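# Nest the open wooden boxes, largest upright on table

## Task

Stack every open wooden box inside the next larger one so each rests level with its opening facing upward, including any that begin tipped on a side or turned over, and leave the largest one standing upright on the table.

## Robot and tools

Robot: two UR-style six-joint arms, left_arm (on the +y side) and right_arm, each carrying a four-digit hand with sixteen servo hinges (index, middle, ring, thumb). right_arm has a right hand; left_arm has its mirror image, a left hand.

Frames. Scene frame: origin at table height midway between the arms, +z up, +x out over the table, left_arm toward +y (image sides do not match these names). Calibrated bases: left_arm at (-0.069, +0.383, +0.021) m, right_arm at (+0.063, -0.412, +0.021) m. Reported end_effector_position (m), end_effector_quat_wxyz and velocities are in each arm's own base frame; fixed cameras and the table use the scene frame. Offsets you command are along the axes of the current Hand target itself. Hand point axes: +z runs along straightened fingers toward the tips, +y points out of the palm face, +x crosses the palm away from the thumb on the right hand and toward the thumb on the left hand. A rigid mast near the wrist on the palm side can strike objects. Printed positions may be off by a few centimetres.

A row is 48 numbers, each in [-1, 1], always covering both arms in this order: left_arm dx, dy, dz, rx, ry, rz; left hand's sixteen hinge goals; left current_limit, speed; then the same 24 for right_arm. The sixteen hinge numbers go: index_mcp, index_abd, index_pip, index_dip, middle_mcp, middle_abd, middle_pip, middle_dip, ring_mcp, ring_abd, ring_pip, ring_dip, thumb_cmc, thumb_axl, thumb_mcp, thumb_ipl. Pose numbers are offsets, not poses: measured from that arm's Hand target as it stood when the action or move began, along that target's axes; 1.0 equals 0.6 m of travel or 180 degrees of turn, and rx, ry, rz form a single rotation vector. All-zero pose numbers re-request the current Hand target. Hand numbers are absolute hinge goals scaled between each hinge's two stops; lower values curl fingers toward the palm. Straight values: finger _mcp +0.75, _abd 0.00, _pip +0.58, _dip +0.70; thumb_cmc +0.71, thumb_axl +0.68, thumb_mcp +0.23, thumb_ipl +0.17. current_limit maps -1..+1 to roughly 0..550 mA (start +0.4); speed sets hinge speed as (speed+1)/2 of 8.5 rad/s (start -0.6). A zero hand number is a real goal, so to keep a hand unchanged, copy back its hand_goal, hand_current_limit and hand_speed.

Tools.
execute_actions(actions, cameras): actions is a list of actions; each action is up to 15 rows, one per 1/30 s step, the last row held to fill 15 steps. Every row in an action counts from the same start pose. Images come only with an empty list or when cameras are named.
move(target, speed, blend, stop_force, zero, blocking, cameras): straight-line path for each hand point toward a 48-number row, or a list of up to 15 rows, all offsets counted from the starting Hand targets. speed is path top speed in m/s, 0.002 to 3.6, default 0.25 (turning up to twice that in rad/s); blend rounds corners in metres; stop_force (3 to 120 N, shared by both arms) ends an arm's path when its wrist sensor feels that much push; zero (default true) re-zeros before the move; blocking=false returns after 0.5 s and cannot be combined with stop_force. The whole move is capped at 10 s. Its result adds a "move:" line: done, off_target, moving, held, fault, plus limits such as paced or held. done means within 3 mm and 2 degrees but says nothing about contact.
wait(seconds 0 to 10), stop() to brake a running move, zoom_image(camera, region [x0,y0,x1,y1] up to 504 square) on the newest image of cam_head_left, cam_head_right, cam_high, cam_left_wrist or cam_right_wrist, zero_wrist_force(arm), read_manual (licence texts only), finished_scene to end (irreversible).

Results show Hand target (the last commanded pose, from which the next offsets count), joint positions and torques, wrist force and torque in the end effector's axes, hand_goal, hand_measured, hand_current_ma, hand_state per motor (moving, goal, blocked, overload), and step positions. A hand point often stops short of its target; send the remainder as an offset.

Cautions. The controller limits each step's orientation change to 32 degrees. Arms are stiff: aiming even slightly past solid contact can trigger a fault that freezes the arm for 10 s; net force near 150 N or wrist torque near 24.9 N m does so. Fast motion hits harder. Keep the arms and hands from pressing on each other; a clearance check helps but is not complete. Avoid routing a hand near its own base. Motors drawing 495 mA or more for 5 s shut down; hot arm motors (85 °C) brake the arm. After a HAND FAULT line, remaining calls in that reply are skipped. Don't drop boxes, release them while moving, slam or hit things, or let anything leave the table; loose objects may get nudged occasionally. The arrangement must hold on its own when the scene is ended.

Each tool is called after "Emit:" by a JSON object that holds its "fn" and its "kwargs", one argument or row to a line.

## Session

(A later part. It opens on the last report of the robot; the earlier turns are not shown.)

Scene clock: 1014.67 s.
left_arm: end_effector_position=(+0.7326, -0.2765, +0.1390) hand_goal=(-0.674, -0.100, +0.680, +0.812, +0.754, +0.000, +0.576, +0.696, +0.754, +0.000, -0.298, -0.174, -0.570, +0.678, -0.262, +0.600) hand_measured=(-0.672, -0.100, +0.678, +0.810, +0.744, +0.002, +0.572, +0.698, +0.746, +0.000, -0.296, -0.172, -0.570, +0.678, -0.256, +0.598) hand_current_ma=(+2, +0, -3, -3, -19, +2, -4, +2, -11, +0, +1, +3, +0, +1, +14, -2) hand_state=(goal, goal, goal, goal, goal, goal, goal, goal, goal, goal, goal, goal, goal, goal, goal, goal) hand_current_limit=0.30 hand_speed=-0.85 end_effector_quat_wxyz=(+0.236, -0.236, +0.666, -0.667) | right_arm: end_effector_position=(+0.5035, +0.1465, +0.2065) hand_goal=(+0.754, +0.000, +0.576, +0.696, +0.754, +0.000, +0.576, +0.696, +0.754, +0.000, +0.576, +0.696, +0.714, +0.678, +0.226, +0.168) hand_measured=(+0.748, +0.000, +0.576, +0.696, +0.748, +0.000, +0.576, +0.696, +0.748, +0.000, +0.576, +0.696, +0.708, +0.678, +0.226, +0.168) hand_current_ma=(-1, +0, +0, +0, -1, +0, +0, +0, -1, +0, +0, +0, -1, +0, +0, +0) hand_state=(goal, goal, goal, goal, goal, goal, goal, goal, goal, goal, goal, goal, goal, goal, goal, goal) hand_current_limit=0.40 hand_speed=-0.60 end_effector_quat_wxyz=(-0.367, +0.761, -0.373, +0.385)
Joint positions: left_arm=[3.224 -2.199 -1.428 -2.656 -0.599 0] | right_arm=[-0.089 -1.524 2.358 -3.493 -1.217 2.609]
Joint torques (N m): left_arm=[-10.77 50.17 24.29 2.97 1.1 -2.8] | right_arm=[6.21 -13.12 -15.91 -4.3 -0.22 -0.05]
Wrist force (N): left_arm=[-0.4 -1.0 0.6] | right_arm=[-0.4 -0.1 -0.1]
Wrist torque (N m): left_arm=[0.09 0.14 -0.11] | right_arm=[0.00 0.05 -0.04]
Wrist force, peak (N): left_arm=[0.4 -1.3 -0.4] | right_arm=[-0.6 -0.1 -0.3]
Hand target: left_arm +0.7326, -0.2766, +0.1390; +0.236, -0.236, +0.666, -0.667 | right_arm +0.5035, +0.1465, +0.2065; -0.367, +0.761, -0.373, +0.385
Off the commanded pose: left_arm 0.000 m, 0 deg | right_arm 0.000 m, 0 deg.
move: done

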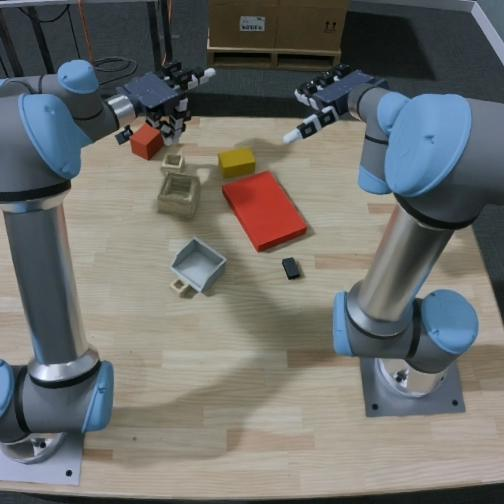

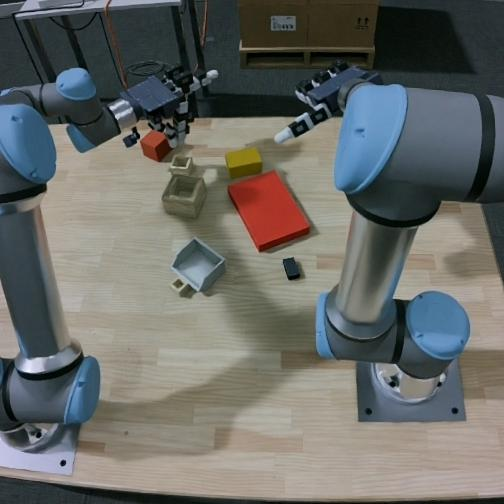

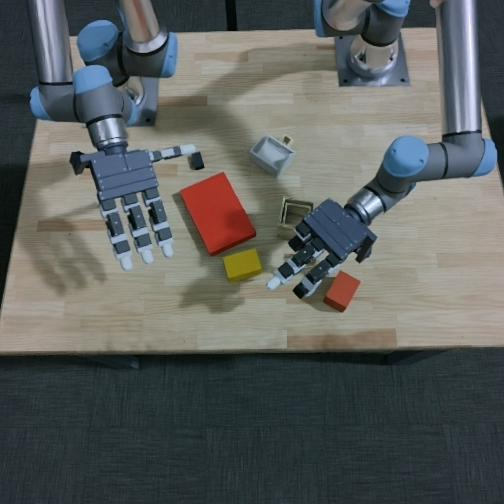

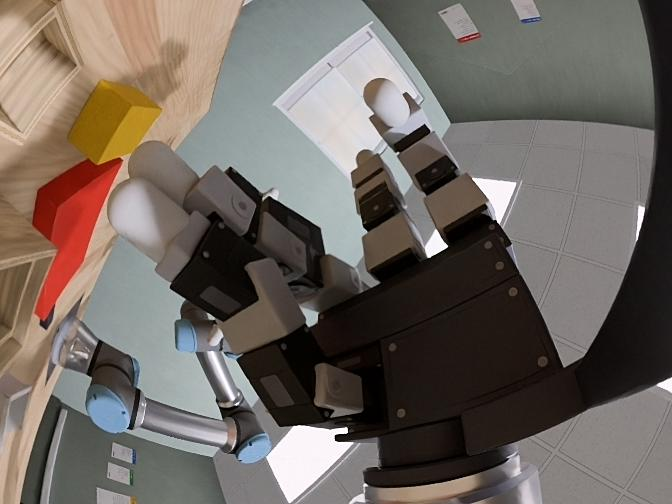

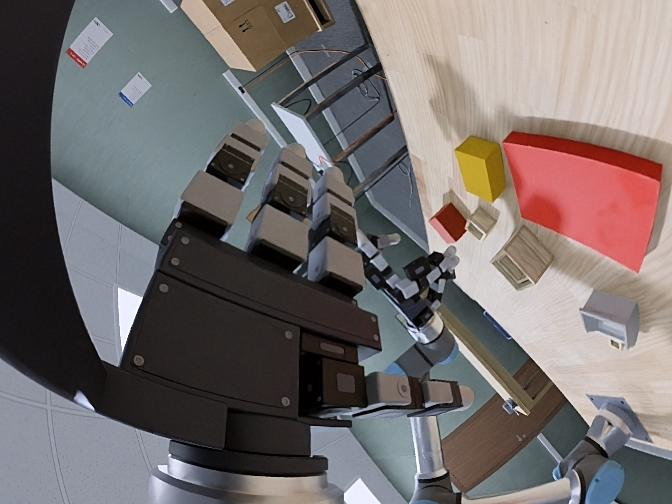

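Emit:
{"fn": "move", "kwargs": {
  "target": [0.0053,0.0917,-0.0082,0,0,0,-0.675,-0.1,0.679,0.812,0.754,0,0.576,0.696,0.754,0,-0.299,-0.174,-0.571,0.678,-0.262,0.6,0.3,-0.85,0,0,0,0,0,0,0.754,0,0.576,0.696,0.754,0,0.576,0.696,0.754,0,0.576,0.696,0.714,0.678,0.226,0.168,0.4,-0.6],
  "speed": 0.1,
  "stop_force": 5,
  "cameras": ["cam_high","cam_head_left","cam_head_right","cam_left_wrist","cam_right_wrist"]
}}

Emit:
{"fn": "zoom_image", "kwargs": {
  "camera": "cam_head_right",
  "region": [150, 130, 210, 190]
}}

Emit:
{"fn": "zoom_image", "kwargs": {
  "camera": "cam_head_left",
  "region": [140, 130, 200, 190]
}}

Emit:
{"fn": "zoom_image", "kwargs": {
  "camera": "cam_left_wrist",
  "region": [0, 50, 250, 300]
}}

Emit:
{"fn": "zoom_image", "kwargs": {
  "camera": "cam_right_wrist",
  "region": [420, 170, 530, 280]
}}

Scene clock: 1038.00 s.
left_arm: end_effector_position=(+0.7271, -0.2748, +0.0840) hand_goal=(-0.674, -0.100, +0.680, +0.812, +0.754, +0.000, +0.576, +0.696, +0.754, +0.000, -0.298, -0.174, -0.570, +0.678, -0.262, +0.600) hand_measured=(-0.672, -0.100, +0.678, +0.810, +0.744, +0.002, +0.572, +0.698, +0.746, +0.000, -0.296, -0.172, -0.570, +0.678, -0.256, +0.598) hand_current_ma=(+2, +0, -3, -3, -19, +2, -4, +2, -11, +0, +1, +3, +0, +1, +13, -2) hand_state=(goal, goal, goal, goal, goal, goal, goal, goal, goal, goal, goal, goal, goal, goal, goal, goal) hand_current_limit=0.30 hand_speed=-0.85 end_effector_quat_wxyz=(+0.236, -0.236, +0.666, -0.667) | right_arm: end_effector_position=(+0.5035, +0.1465, +0.2065) hand_goal=(+0.754, +0.000, +0.576, +0.696, +0.754, +0.000, +0.576, +0.696, +0.754, +0.000, +0.576, +0.696, +0.714, +0.678, +0.226, +0.168) hand_measured=(+0.748, +0.000, +0.576, +0.696, +0.748, +0.000, +0.576, +0.696, +0.748, +0.000, +0.576, +0.696, +0.708, +0.678, +0.226, +0.168) hand_current_ma=(-1, +0, +0, +0, -1, +0, +0, +0, -1, +0, +0, +0, -1, +0, +0, +0) hand_state=(goal, goal, goal, goal, goal, goal, goal, goal, goal, goal, goal, goal, goal, goal, goal, goal) hand_current_limit=0.40 hand_speed=-0.60 end_effector_quat_wxyz=(-0.367, +0.761, -0.373, +0.385)
Joint positions: left_arm=[3.228 -2.255 -1.493 -2.535 -0.595 -0.001] | right_arm=[-0.089 -1.524 2.358 -3.493 -1.217 2.609]
Joint torques (N m): left_arm=[-5.12 58.7 28.23 1.92 -2.23 -0.93] | right_arm=[5.97 -12.62 -15.99 -4.3 -0.37 0.01]
Wrist force (N): left_arm=[-0.5 -0.8 0.4] | right_arm=[-0.3 0.0 -0.3]
Wrist torque (N m): left_arm=[0.13 0.15 -0.04] | right_arm=[0.02 0.04 -0.03]
Wrist force, peak (N): left_arm=[0.1 -2.8 0.3] | right_arm=[-0.5 0.2 -0.4]
Hand target: left_arm +0.7271, -0.2748, +0.0840; +0.236, -0.236, +0.666, -0.667 | right_arm +0.5035, +0.1465, +0.2065; -0.367, +0.761, -0.373, +0.385
Off the commanded pose: left_arm 0.000 m, 0 deg | right_arm 0.000 m, 0 deg.
move: done

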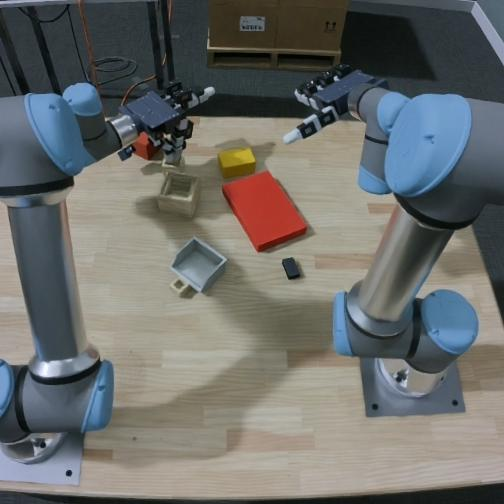

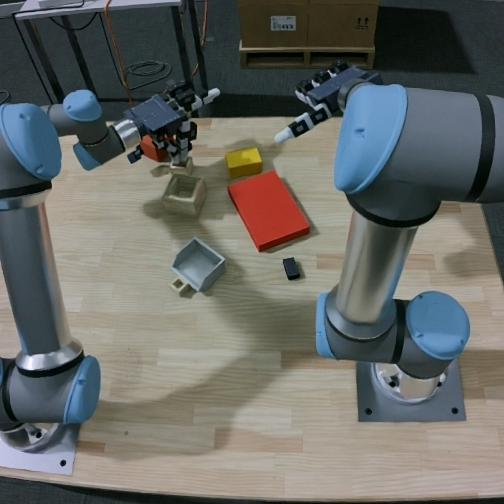

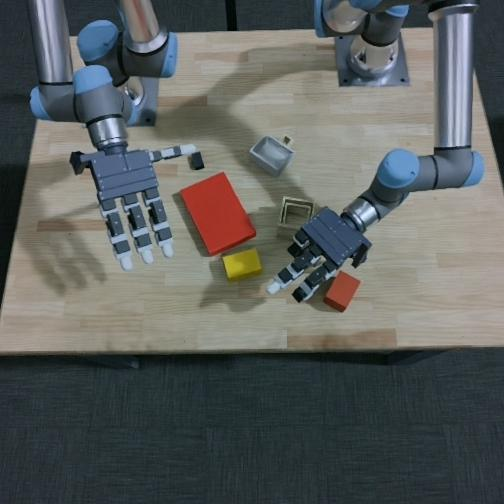

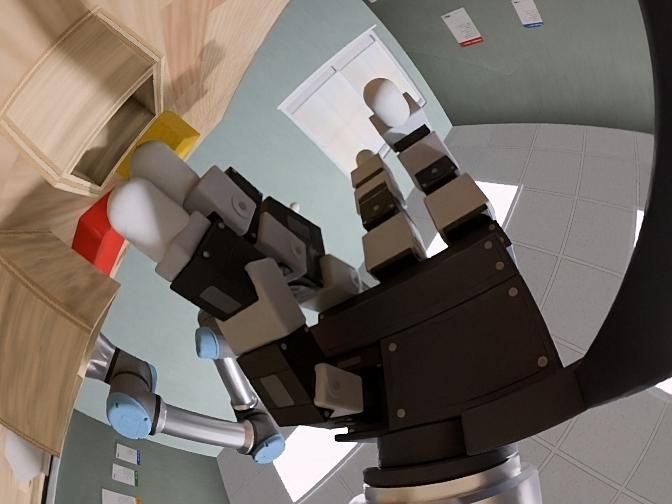

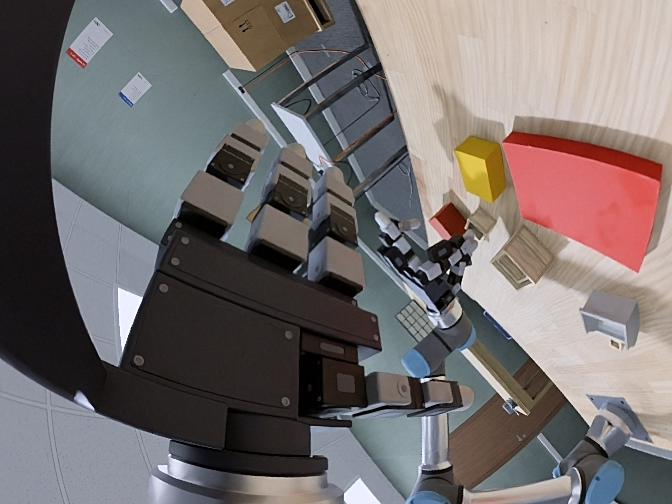

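Scaled by 8.400 from the camera's 504x504 image, which has a finer 720x720 frame.

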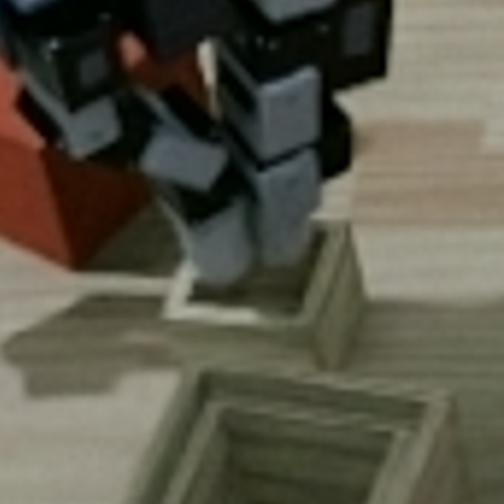

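Scaled by 8.400 from the camera's 504x504 image, which has a finer 720x720 frame.

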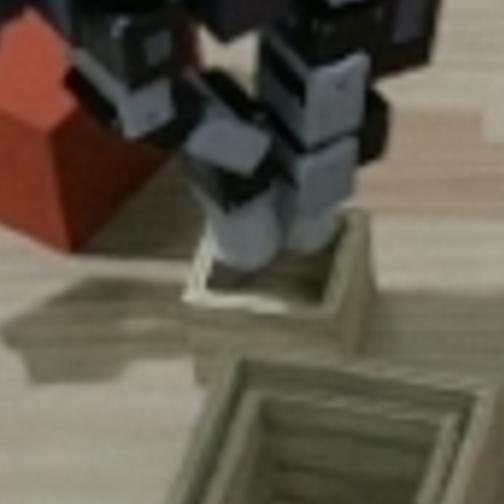

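Scaled by 2.016 from the camera's 672x504 image, which has a finer 960x720 frame.

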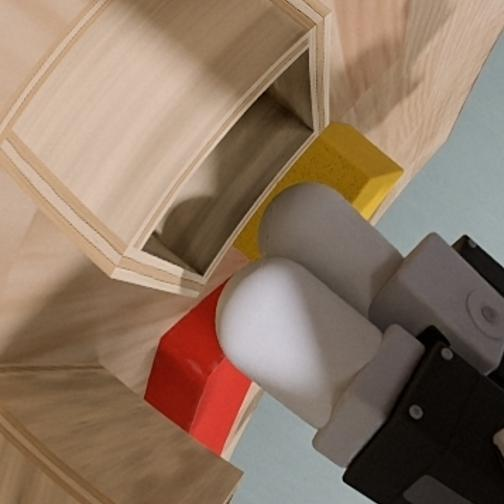

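Scaled by 4.582 from the camera's 672x504 image, which has a finer 960x720 frame.

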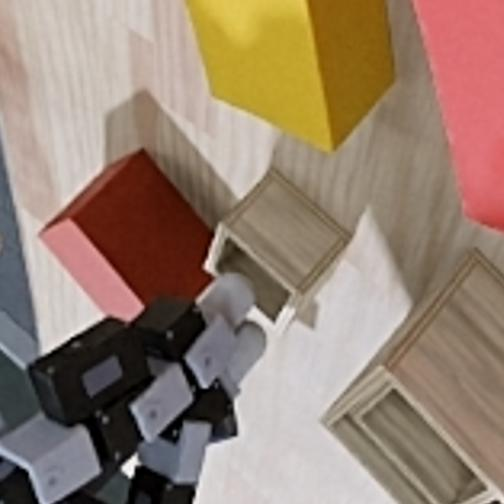

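Emit:
{"fn": "move", "kwargs": {
  "target": [
    [-0.0083,0,0.011,0,0,0,-0.675,-0.1,0.679,0.812,0.754,0,0.576,0.696,0.754,0,-0.299,-0.174,-0.571,0.678,-0.262,0.6,0.3,-0.85,0,0,0,0,0,0,0.754,0,0.576,0.696,0.754,0,0.576,0.696,0.754,0,0.576,0.696,0.714,0.678,0.226,0.168,0.4,-0.6],
    [-0.0083,0.05,0.011,0,0,0,-0.675,-0.1,0.679,0.812,0.754,0,0.576,0.696,0.754,0,-0.299,-0.174,-0.571,0.678,-0.262,0.6,0.3,-0.85,0,0,0,0,0,0,0.754,0,0.576,0.696,0.754,0,0.576,0.696,0.754,0,0.576,0.696,0.714,0.678,0.226,0.168,0.4,-0.6]
  ],
  "speed": 0.02,
  "stop_force": 3,
  "cameras": ["cam_high","cam_head_left","cam_head_right","cam_left_wrist","cam_right_wrist"]
}}

Emit:
{"fn": "zoom_image", "kwargs": {
  "camera": "cam_head_right",
  "region": [150, 130, 210, 190]
}}

Emit:
{"fn": "zoom_image", "kwargs": {
  "camera": "cam_head_left",
  "region": [140, 130, 200, 190]
}}

Emit:
{"fn": "zoom_image", "kwargs": {
  "camera": "cam_right_wrist",
  "region": [420, 170, 530, 280]
}}

Scene clock: 1069.40 s.
left_arm: end_effector_position=(+0.7351, -0.2768, +0.0540) hand_goal=(-0.674, -0.100, +0.680, +0.812, +0.754, +0.000, +0.576, +0.696, +0.754, +0.000, -0.298, -0.174, -0.570, +0.678, -0.262, +0.600) hand_measured=(-0.674, -0.100, +0.678, +0.810, +0.744, +0.002, +0.572, +0.698, +0.746, +0.000, -0.296, -0.172, -0.570, +0.678, -0.256, +0.598) hand_current_ma=(+0, +0, -3, -3, -19, +2, -4, +2, -11, +0, +1, +3, +0, +1, +13, -2) hand_state=(goal, goal, goal, goal, goal, goal, goal, goal, goal, goal, goal, goal, goal, goal, goal, goal) hand_current_limit=0.30 hand_speed=-0.85 end_effector_quat_wxyz=(+0.236, -0.236, +0.666, -0.667) | right_arm: end_effector_position=(+0.5035, +0.1465, +0.2065) hand_goal=(+0.754, +0.000, +0.576, +0.696, +0.754, +0.000, +0.576, +0.696, +0.754, +0.000, +0.576, +0.696, +0.714, +0.678, +0.226, +0.168) hand_measured=(+0.748, +0.000, +0.576, +0.696, +0.748, +0.000, +0.576, +0.696, +0.748, +0.000, +0.576, +0.696, +0.708, +0.678, +0.226, +0.168) hand_current_ma=(-1, +0, +0, +0, -1, +0, +0, +0, -1, +0, +0, +0, -1, +0, +0, +0) hand_state=(goal, goal, goal, goal, goal, goal, goal, goal, goal, goal, goal, goal, goal, goal, goal, goal) hand_current_limit=0.40 hand_speed=-0.60 end_effector_quat_wxyz=(-0.367, +0.761, -0.373, +0.385)
Joint positions: left_arm=[3.223 -2.312 -1.479 -2.491 -0.599 -0.001] | right_arm=[-0.089 -1.524 2.358 -3.493 -1.217 2.609]
Joint torques (N m): left_arm=[7.44 62.18 26.04 -1.06 0.96 -2.1] | right_arm=[6.53 -12.55 -15.89 -4.33 -0.36 -0.08]
Wrist force (N): left_arm=[0.0 -1.0 0.3] | right_arm=[-0.3 0.0 0.0]
Wrist torque (N m): left_arm=[0.11 0.09 0.01] | right_arm=[0.01 0.04 -0.04]
Wrist force, peak (N): left_arm=[-0.3 -1.3 0.4] | right_arm=[-0.7 0.0 -0.2]
Hand target: left_arm +0.7351, -0.2768, +0.0540; +0.236, -0.236, +0.666, -0.667 | right_arm +0.5035, +0.1465, +0.2065; -0.367, +0.761, -0.373, +0.385
Off the commanded pose: left_arm 0.000 m, 0 deg | right_arm 0.000 m, 0 deg.
move: done

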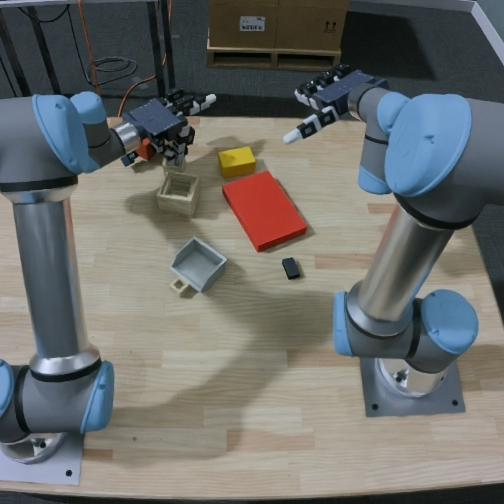

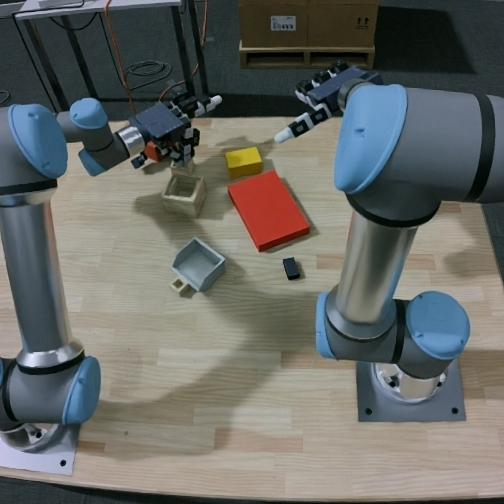

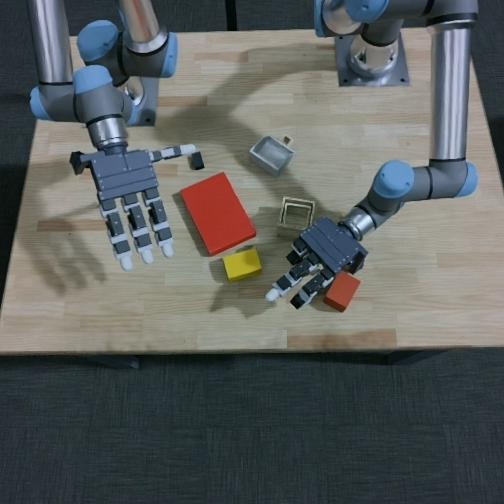

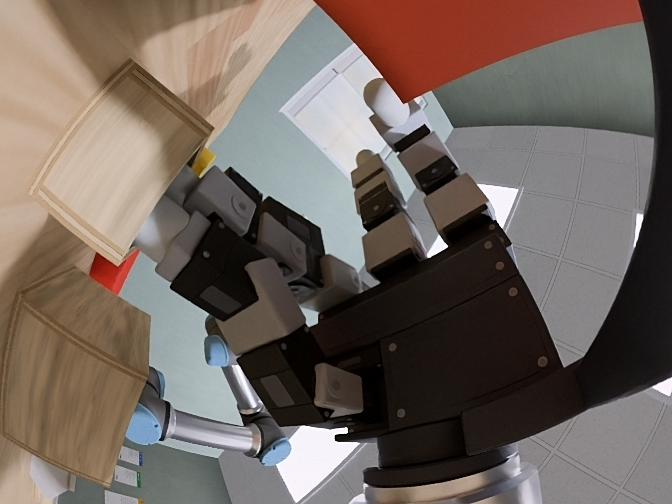

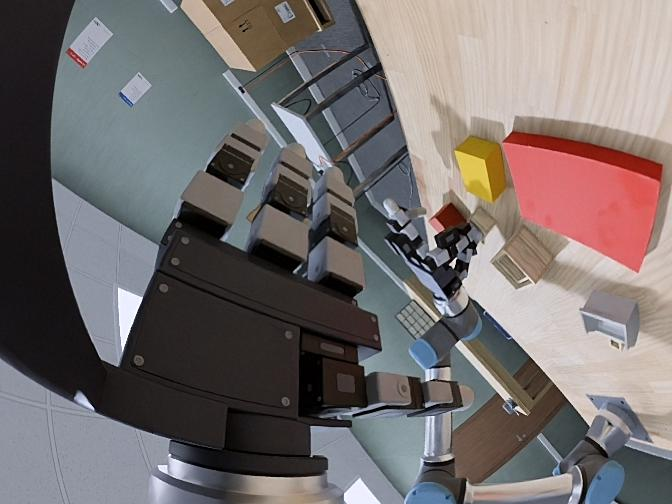

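Scaled by 8.400 from the camera's 504x504 image, which has a finer 720x720 frame.

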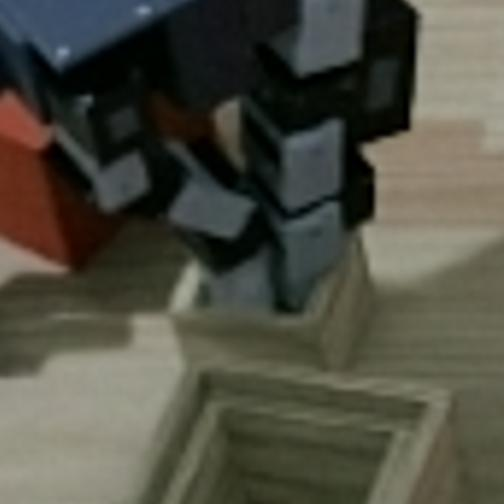

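Scaled by 8.400 from the camera's 504x504 image, which has a finer 720x720 frame.

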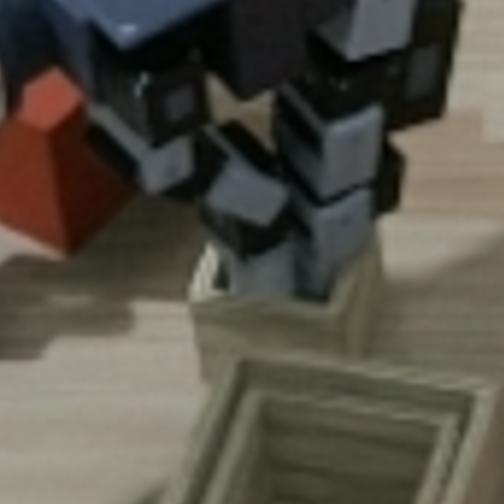

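Scaled by 4.582 from the camera's 672x504 image, which has a finer 960x720 frame.

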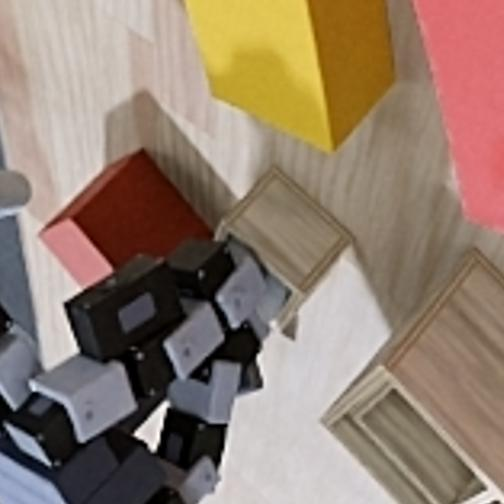

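Emit:
{"fn": "move", "kwargs": {
  "target": [0,0,0,0,0,0,-0.56,-0.1,0.679,0.812,0.754,0,0.576,0.696,0.754,0,-0.299,-0.174,-0.571,0.678,-0.16,0.6,0.3,-0.9,0,0,0,0,0,0,0.754,0,0.576,0.696,0.754,0,0.576,0.696,0.754,0,0.576,0.696,0.714,0.678,0.226,0.168,0.4,-0.6],
  "cameras": ["cam_head_left","cam_head_right","cam_left_wrist","cam_right_wrist"]
}}

Emit:
{"fn": "zoom_image", "kwargs": {
  "camera": "cam_head_right",
  "region": [150, 130, 210, 190]
}}

Emit:
{"fn": "zoom_image", "kwargs": {
  "camera": "cam_left_wrist",
  "region": [0, 40, 250, 290]
}}

Scene clock: 1075.17 s.
left_arm: end_effector_position=(+0.7351, -0.2768, +0.0540) hand_goal=(-0.560, -0.100, +0.680, +0.812, +0.754, +0.000, +0.576, +0.696, +0.754, +0.000, -0.298, -0.174, -0.570, +0.678, -0.160, +0.600) hand_measured=(-0.648, -0.100, +0.658, +0.804, +0.744, +0.002, +0.572, +0.698, +0.746, +0.000, -0.296, -0.172, -0.578, +0.676, -0.224, +0.588) hand_current_ma=(-304, +0, -44, -12, -19, +2, -4, +2, -11, +0, +1, +3, -13, -3, -258, -31) hand_state=(blocked, goal, blocked, goal, goal, goal, goal, goal, goal, goal, goal, goal, goal, goal, blocked, goal) hand_current_limit=0.30 hand_speed=-0.90 end_effector_quat_wxyz=(+0.236, -0.236, +0.666, -0.667) | right_arm: end_effector_position=(+0.5035, +0.1465, +0.2065) hand_goal=(+0.754, +0.000, +0.576, +0.696, +0.754, +0.000, +0.576, +0.696, +0.754, +0.000, +0.576, +0.696, +0.714, +0.678, +0.226, +0.168) hand_measured=(+0.748, +0.000, +0.576, +0.696, +0.748, +0.000, +0.576, +0.696, +0.748, +0.000, +0.576, +0.696, +0.708, +0.678, +0.226, +0.168) hand_current_ma=(-1, +0, +0, +0, -1, +0, +0, +0, -1, +0, +0, +0, -1, +0, +0, +0) hand_state=(goal, goal, goal, goal, goal, goal, goal, goal, goal, goal, goal, goal, goal, goal, goal, goal) hand_current_limit=0.40 hand_speed=-0.60 end_effector_quat_wxyz=(-0.367, +0.761, -0.373, +0.385)
Joint positions: left_arm=[3.223 -2.312 -1.479 -2.491 -0.599 -0.001] | right_arm=[-0.089 -1.524 2.358 -3.493 -1.217 2.609]
Joint torques (N m): left_arm=[7.56 58.16 25.65 -1.05 -1.12 -2.34] | right_arm=[6.03 -12.26 -15.92 -4.3 -0.35 -0.07]
Wrist force (N): left_arm=[-0.4 -3.1 0.5] | right_arm=[-0.3 0.1 -0.1]
Wrist torque (N m): left_arm=[0.04 0.10 -0.02] | right_arm=[0.02 0.04 -0.03]
Wrist force, peak (N): left_arm=[-0.4 -3.4 0.7] | right_arm=[-0.7 -0.2 -0.2]
Hand target: left_arm +0.7351, -0.2768, +0.0540; +0.236, -0.236, +0.666, -0.667 | right_arm +0.5035, +0.1465, +0.2065; -0.367, +0.761, -0.373, +0.385
Off the commanded pose: left_arm 0.000 m, 0 deg | right_arm 0.000 m, 0 deg.
move: done
Images, in order (width x height): cam_head_left 504x504, cam_head_right 504x504, cam_left_wrist 672x504, cam_right_wrist 672x504.

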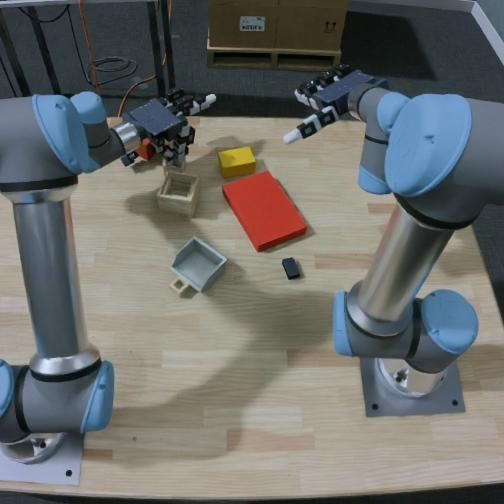

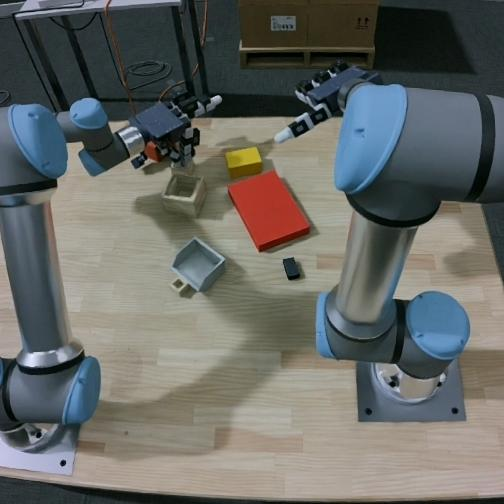

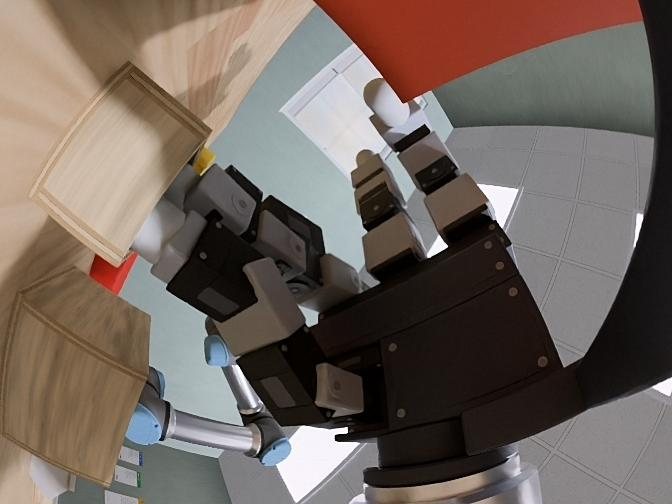

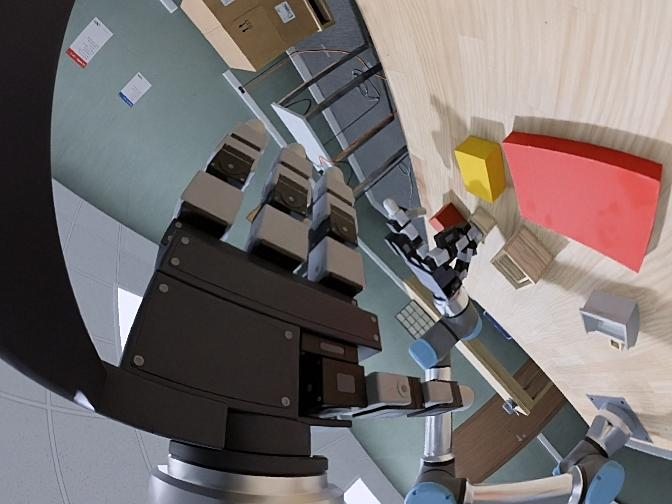

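Scaled by 8.400 from the camera's 504x504 image, which has a finer 720x720 frame.

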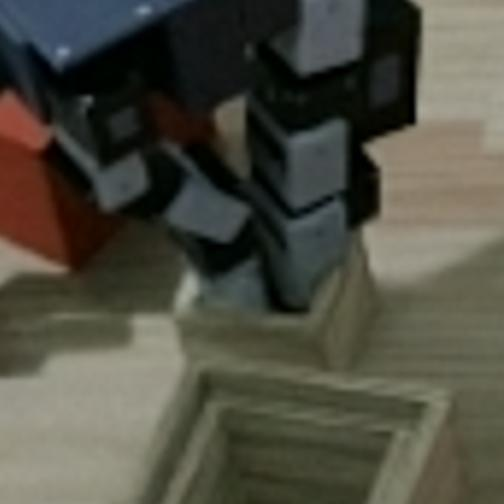

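Scaled by 2.016 from the camera's 672x504 image, which has a finer 960x720 frame.

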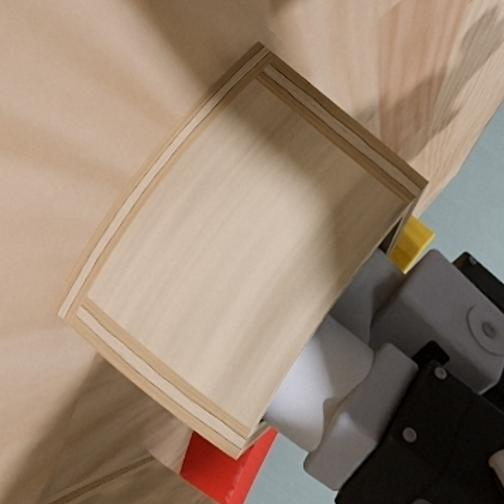

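Emit:
{"fn": "move", "kwargs": {
  "target": [0,-0.15,0,0,0,0,-0.56,-0.1,0.679,0.812,0.754,0,0.576,0.696,0.754,0,-0.299,-0.174,-0.571,0.678,-0.16,0.6,0.3,-0.9,0,0,0,0,0,0,0.754,0,0.576,0.696,0.754,0,0.576,0.696,0.754,0,0.576,0.696,0.714,0.678,0.226,0.168,0.4,-0.6],
  "speed": 0.06,
  "cameras": ["cam_head_left","cam_head_right","cam_left_wrist","cam_right_wrist","cam_high"]
}}

Emit:
{"fn": "zoom_image", "kwargs": {
  "camera": "cam_head_right",
  "region": [140, 90, 220, 190]
}}

Emit:
{"fn": "zoom_image", "kwargs": {
  "camera": "cam_right_wrist",
  "region": [390, 170, 530, 310]
}}

Emit:
{"fn": "zoom_image", "kwargs": {
  "camera": "cam_high",
  "region": [270, 180, 350, 280]
}}

Scene clock: 1085.37 s.
left_arm: end_effector_position=(+0.7351, -0.2768, +0.1442) hand_goal=(-0.560, -0.100, +0.680, +0.812, +0.754, +0.000, +0.576, +0.696, +0.754, +0.000, -0.298, -0.174, -0.570, +0.678, -0.160, +0.600) hand_measured=(-0.648, -0.098, +0.654, +0.800, +0.744, +0.002, +0.572, +0.698, +0.746, +0.000, -0.296, -0.172, -0.578, +0.676, -0.218, +0.586) hand_current_ma=(-304, +1, -56, -19, -19, +2, -4, +2, -11, +0, +1, +3, -12, -3, -227, -33) hand_state=(blocked, goal, blocked, goal, goal, goal, goal, goal, goal, goal, goal, goal, goal, goal, blocked, goal) hand_current_limit=0.30 hand_speed=-0.90 end_effector_quat_wxyz=(+0.236, -0.236, +0.666, -0.667) | right_arm: end_effector_position=(+0.5035, +0.1465, +0.2065) hand_goal=(+0.754, +0.000, +0.576, +0.696, +0.754, +0.000, +0.576, +0.696, +0.754, +0.000, +0.576, +0.696, +0.714, +0.678, +0.226, +0.168) hand_measured=(+0.748, +0.000, +0.576, +0.696, +0.748, +0.000, +0.576, +0.696, +0.748, +0.000, +0.576, +0.696, +0.708, +0.678, +0.226, +0.168) hand_current_ma=(-1, +0, +0, +0, -1, +0, +0, +0, -1, +0, +0, +0, -1, +0, +0, +0) hand_state=(goal, goal, goal, goal, goal, goal, goal, goal, goal, goal, goal, goal, goal, goal, goal, goal) hand_current_limit=0.40 hand_speed=-0.60 end_effector_quat_wxyz=(-0.367, +0.761, -0.373, +0.385)
Joint positions: left_arm=[3.223 -2.199 -1.413 -2.67 -0.599 -0.001] | right_arm=[-0.089 -1.524 2.358 -3.493 -1.217 2.609]
Joint torques (N m): left_arm=[9.25 34.17 11.28 3.23 1.83 2.15] | right_arm=[6.55 -12.09 -15.46 -4.33 -0.43 -0.15]
Wrist force (N): left_arm=[-0.1 -0.5 0.1] | right_arm=[-0.6 0.0 -0.2]
Wrist torque (N m): left_arm=[0.16 0.09 0.02] | right_arm=[0.02 0.08 -0.06]
Wrist force, peak (N): left_arm=[-0.3 -3.8 1.2] | right_arm=[-0.6 0.2 -0.2]
Hand target: left_arm +0.7351, -0.2768, +0.1440; +0.236, -0.236, +0.666, -0.667 | right_arm +0.5035, +0.1465, +0.2065; -0.367, +0.761, -0.373, +0.385
Off the commanded pose: left_arm 0.000 m, 0 deg | right_arm 0.000 m, 0 deg.
move: done

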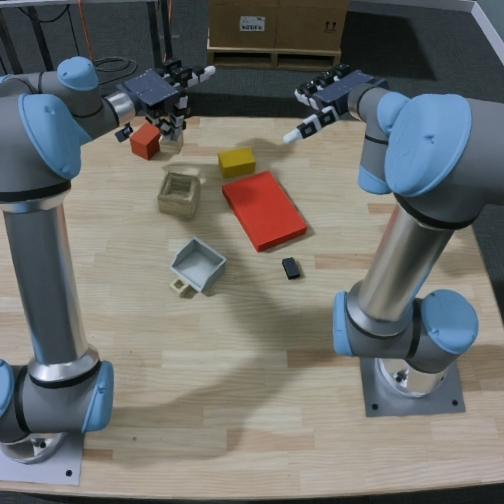

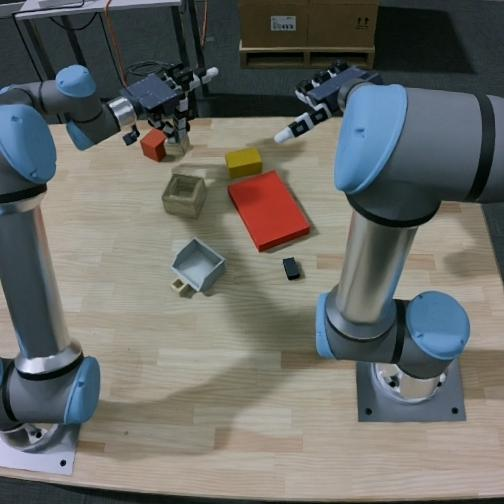

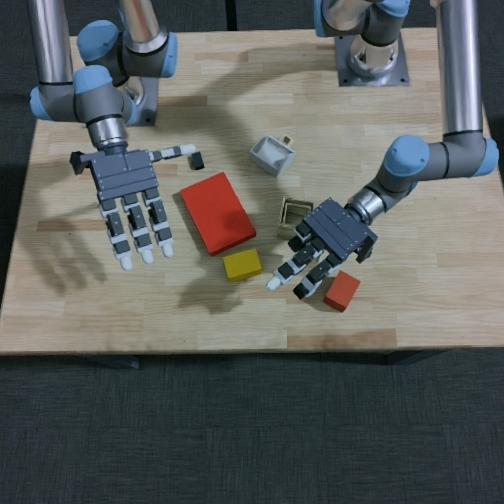

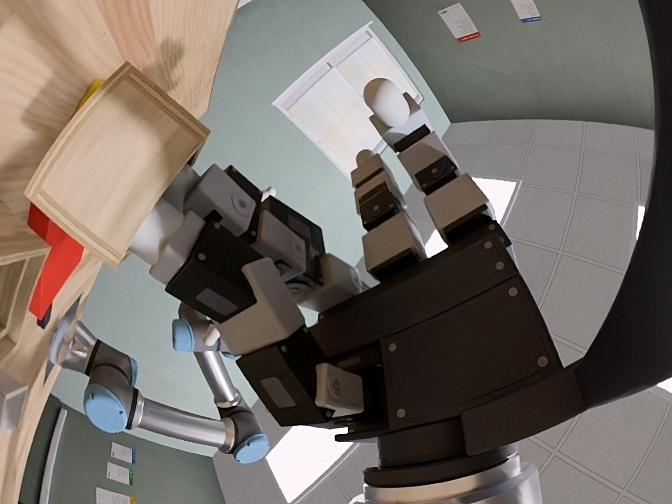

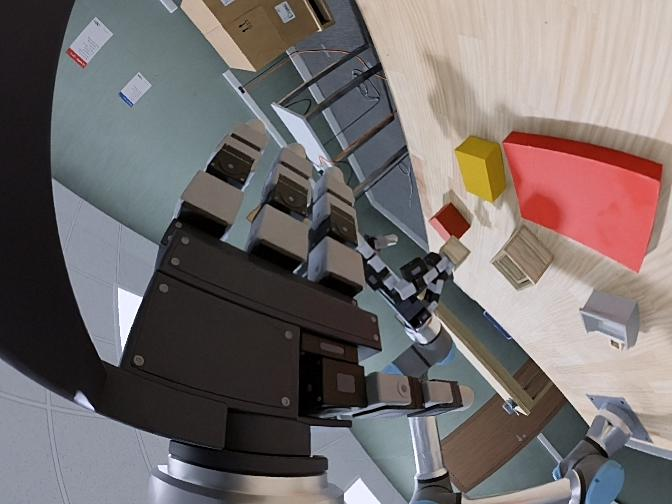

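Scaled by 5.040 from the camera's 504x504 image, which has a finer 720x720 frame.

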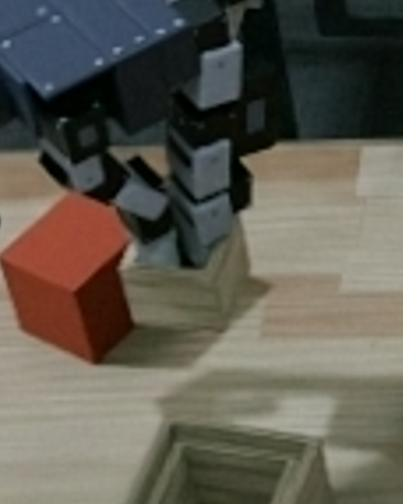

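Scaled by 3.600 from the camera's 672x504 image, which has a finer 960x720 frame.

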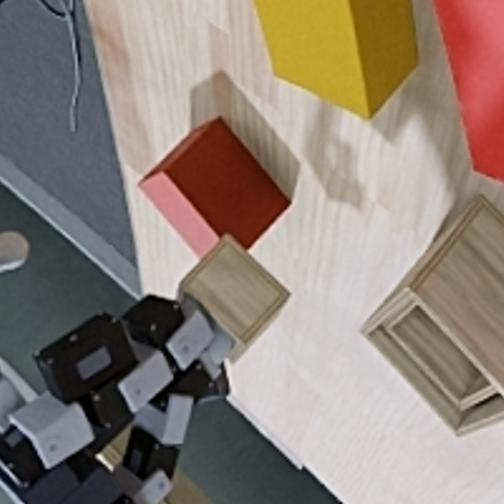

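Scaled by 5.040 from the camera's 504x504 image, which has a finer 720x720 frame.

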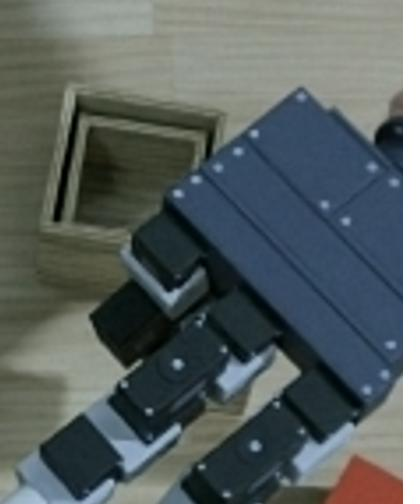

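Emit:
{"fn": "zoom_image", "kwargs": {
  "camera": "cam_head_right",
  "region": [155, 165, 215, 225]
}}

Emit:
{"fn": "zoom_image", "kwargs": {
  "camera": "cam_head_left",
  "region": [150, 165, 210, 225]
}}

Emit:
{"fn": "zoom_image", "kwargs": {
  "camera": "cam_high",
  "region": [270, 190, 320, 240]
}}

Emit:
{"fn": "zoom_image", "kwargs": {
  "camera": "cam_right_wrist",
  "region": [480, 215, 560, 295]
}}

Scaled by 8.400 from the camera's 504x504 image, which has a finer 720x720 frame.

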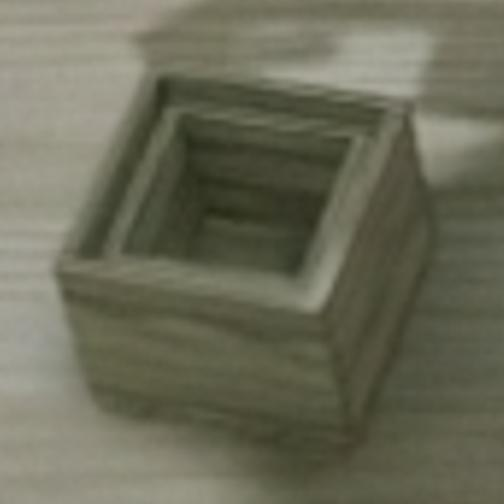

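Scaled by 8.400 from the camera's 504x504 image, which has a finer 720x720 frame.

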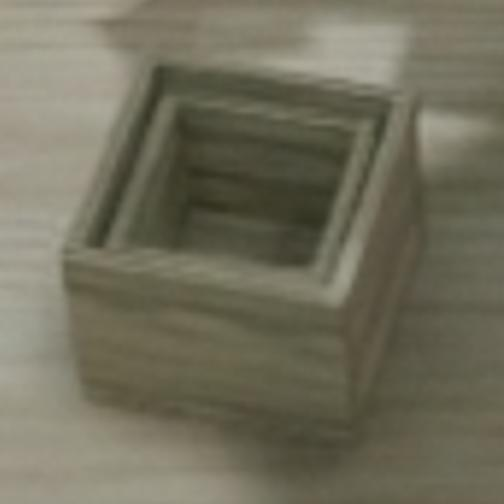

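Scaled by 10.080 from the camera's 504x504 image, which has a finer 720x720 frame.

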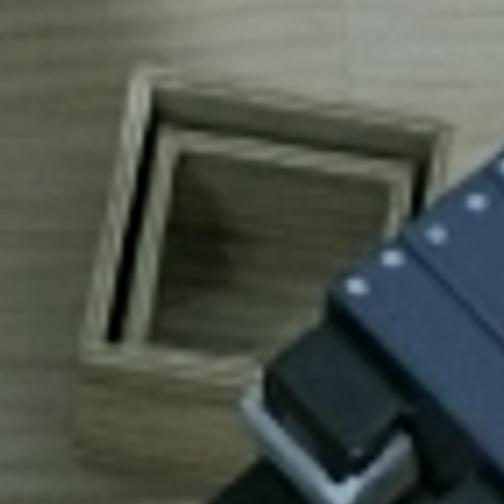

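Scaled by 6.300 from the camera's 672x504 image, which has a finer 960x720 frame.

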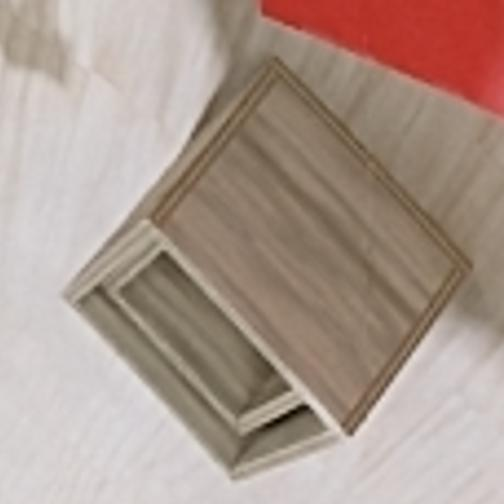

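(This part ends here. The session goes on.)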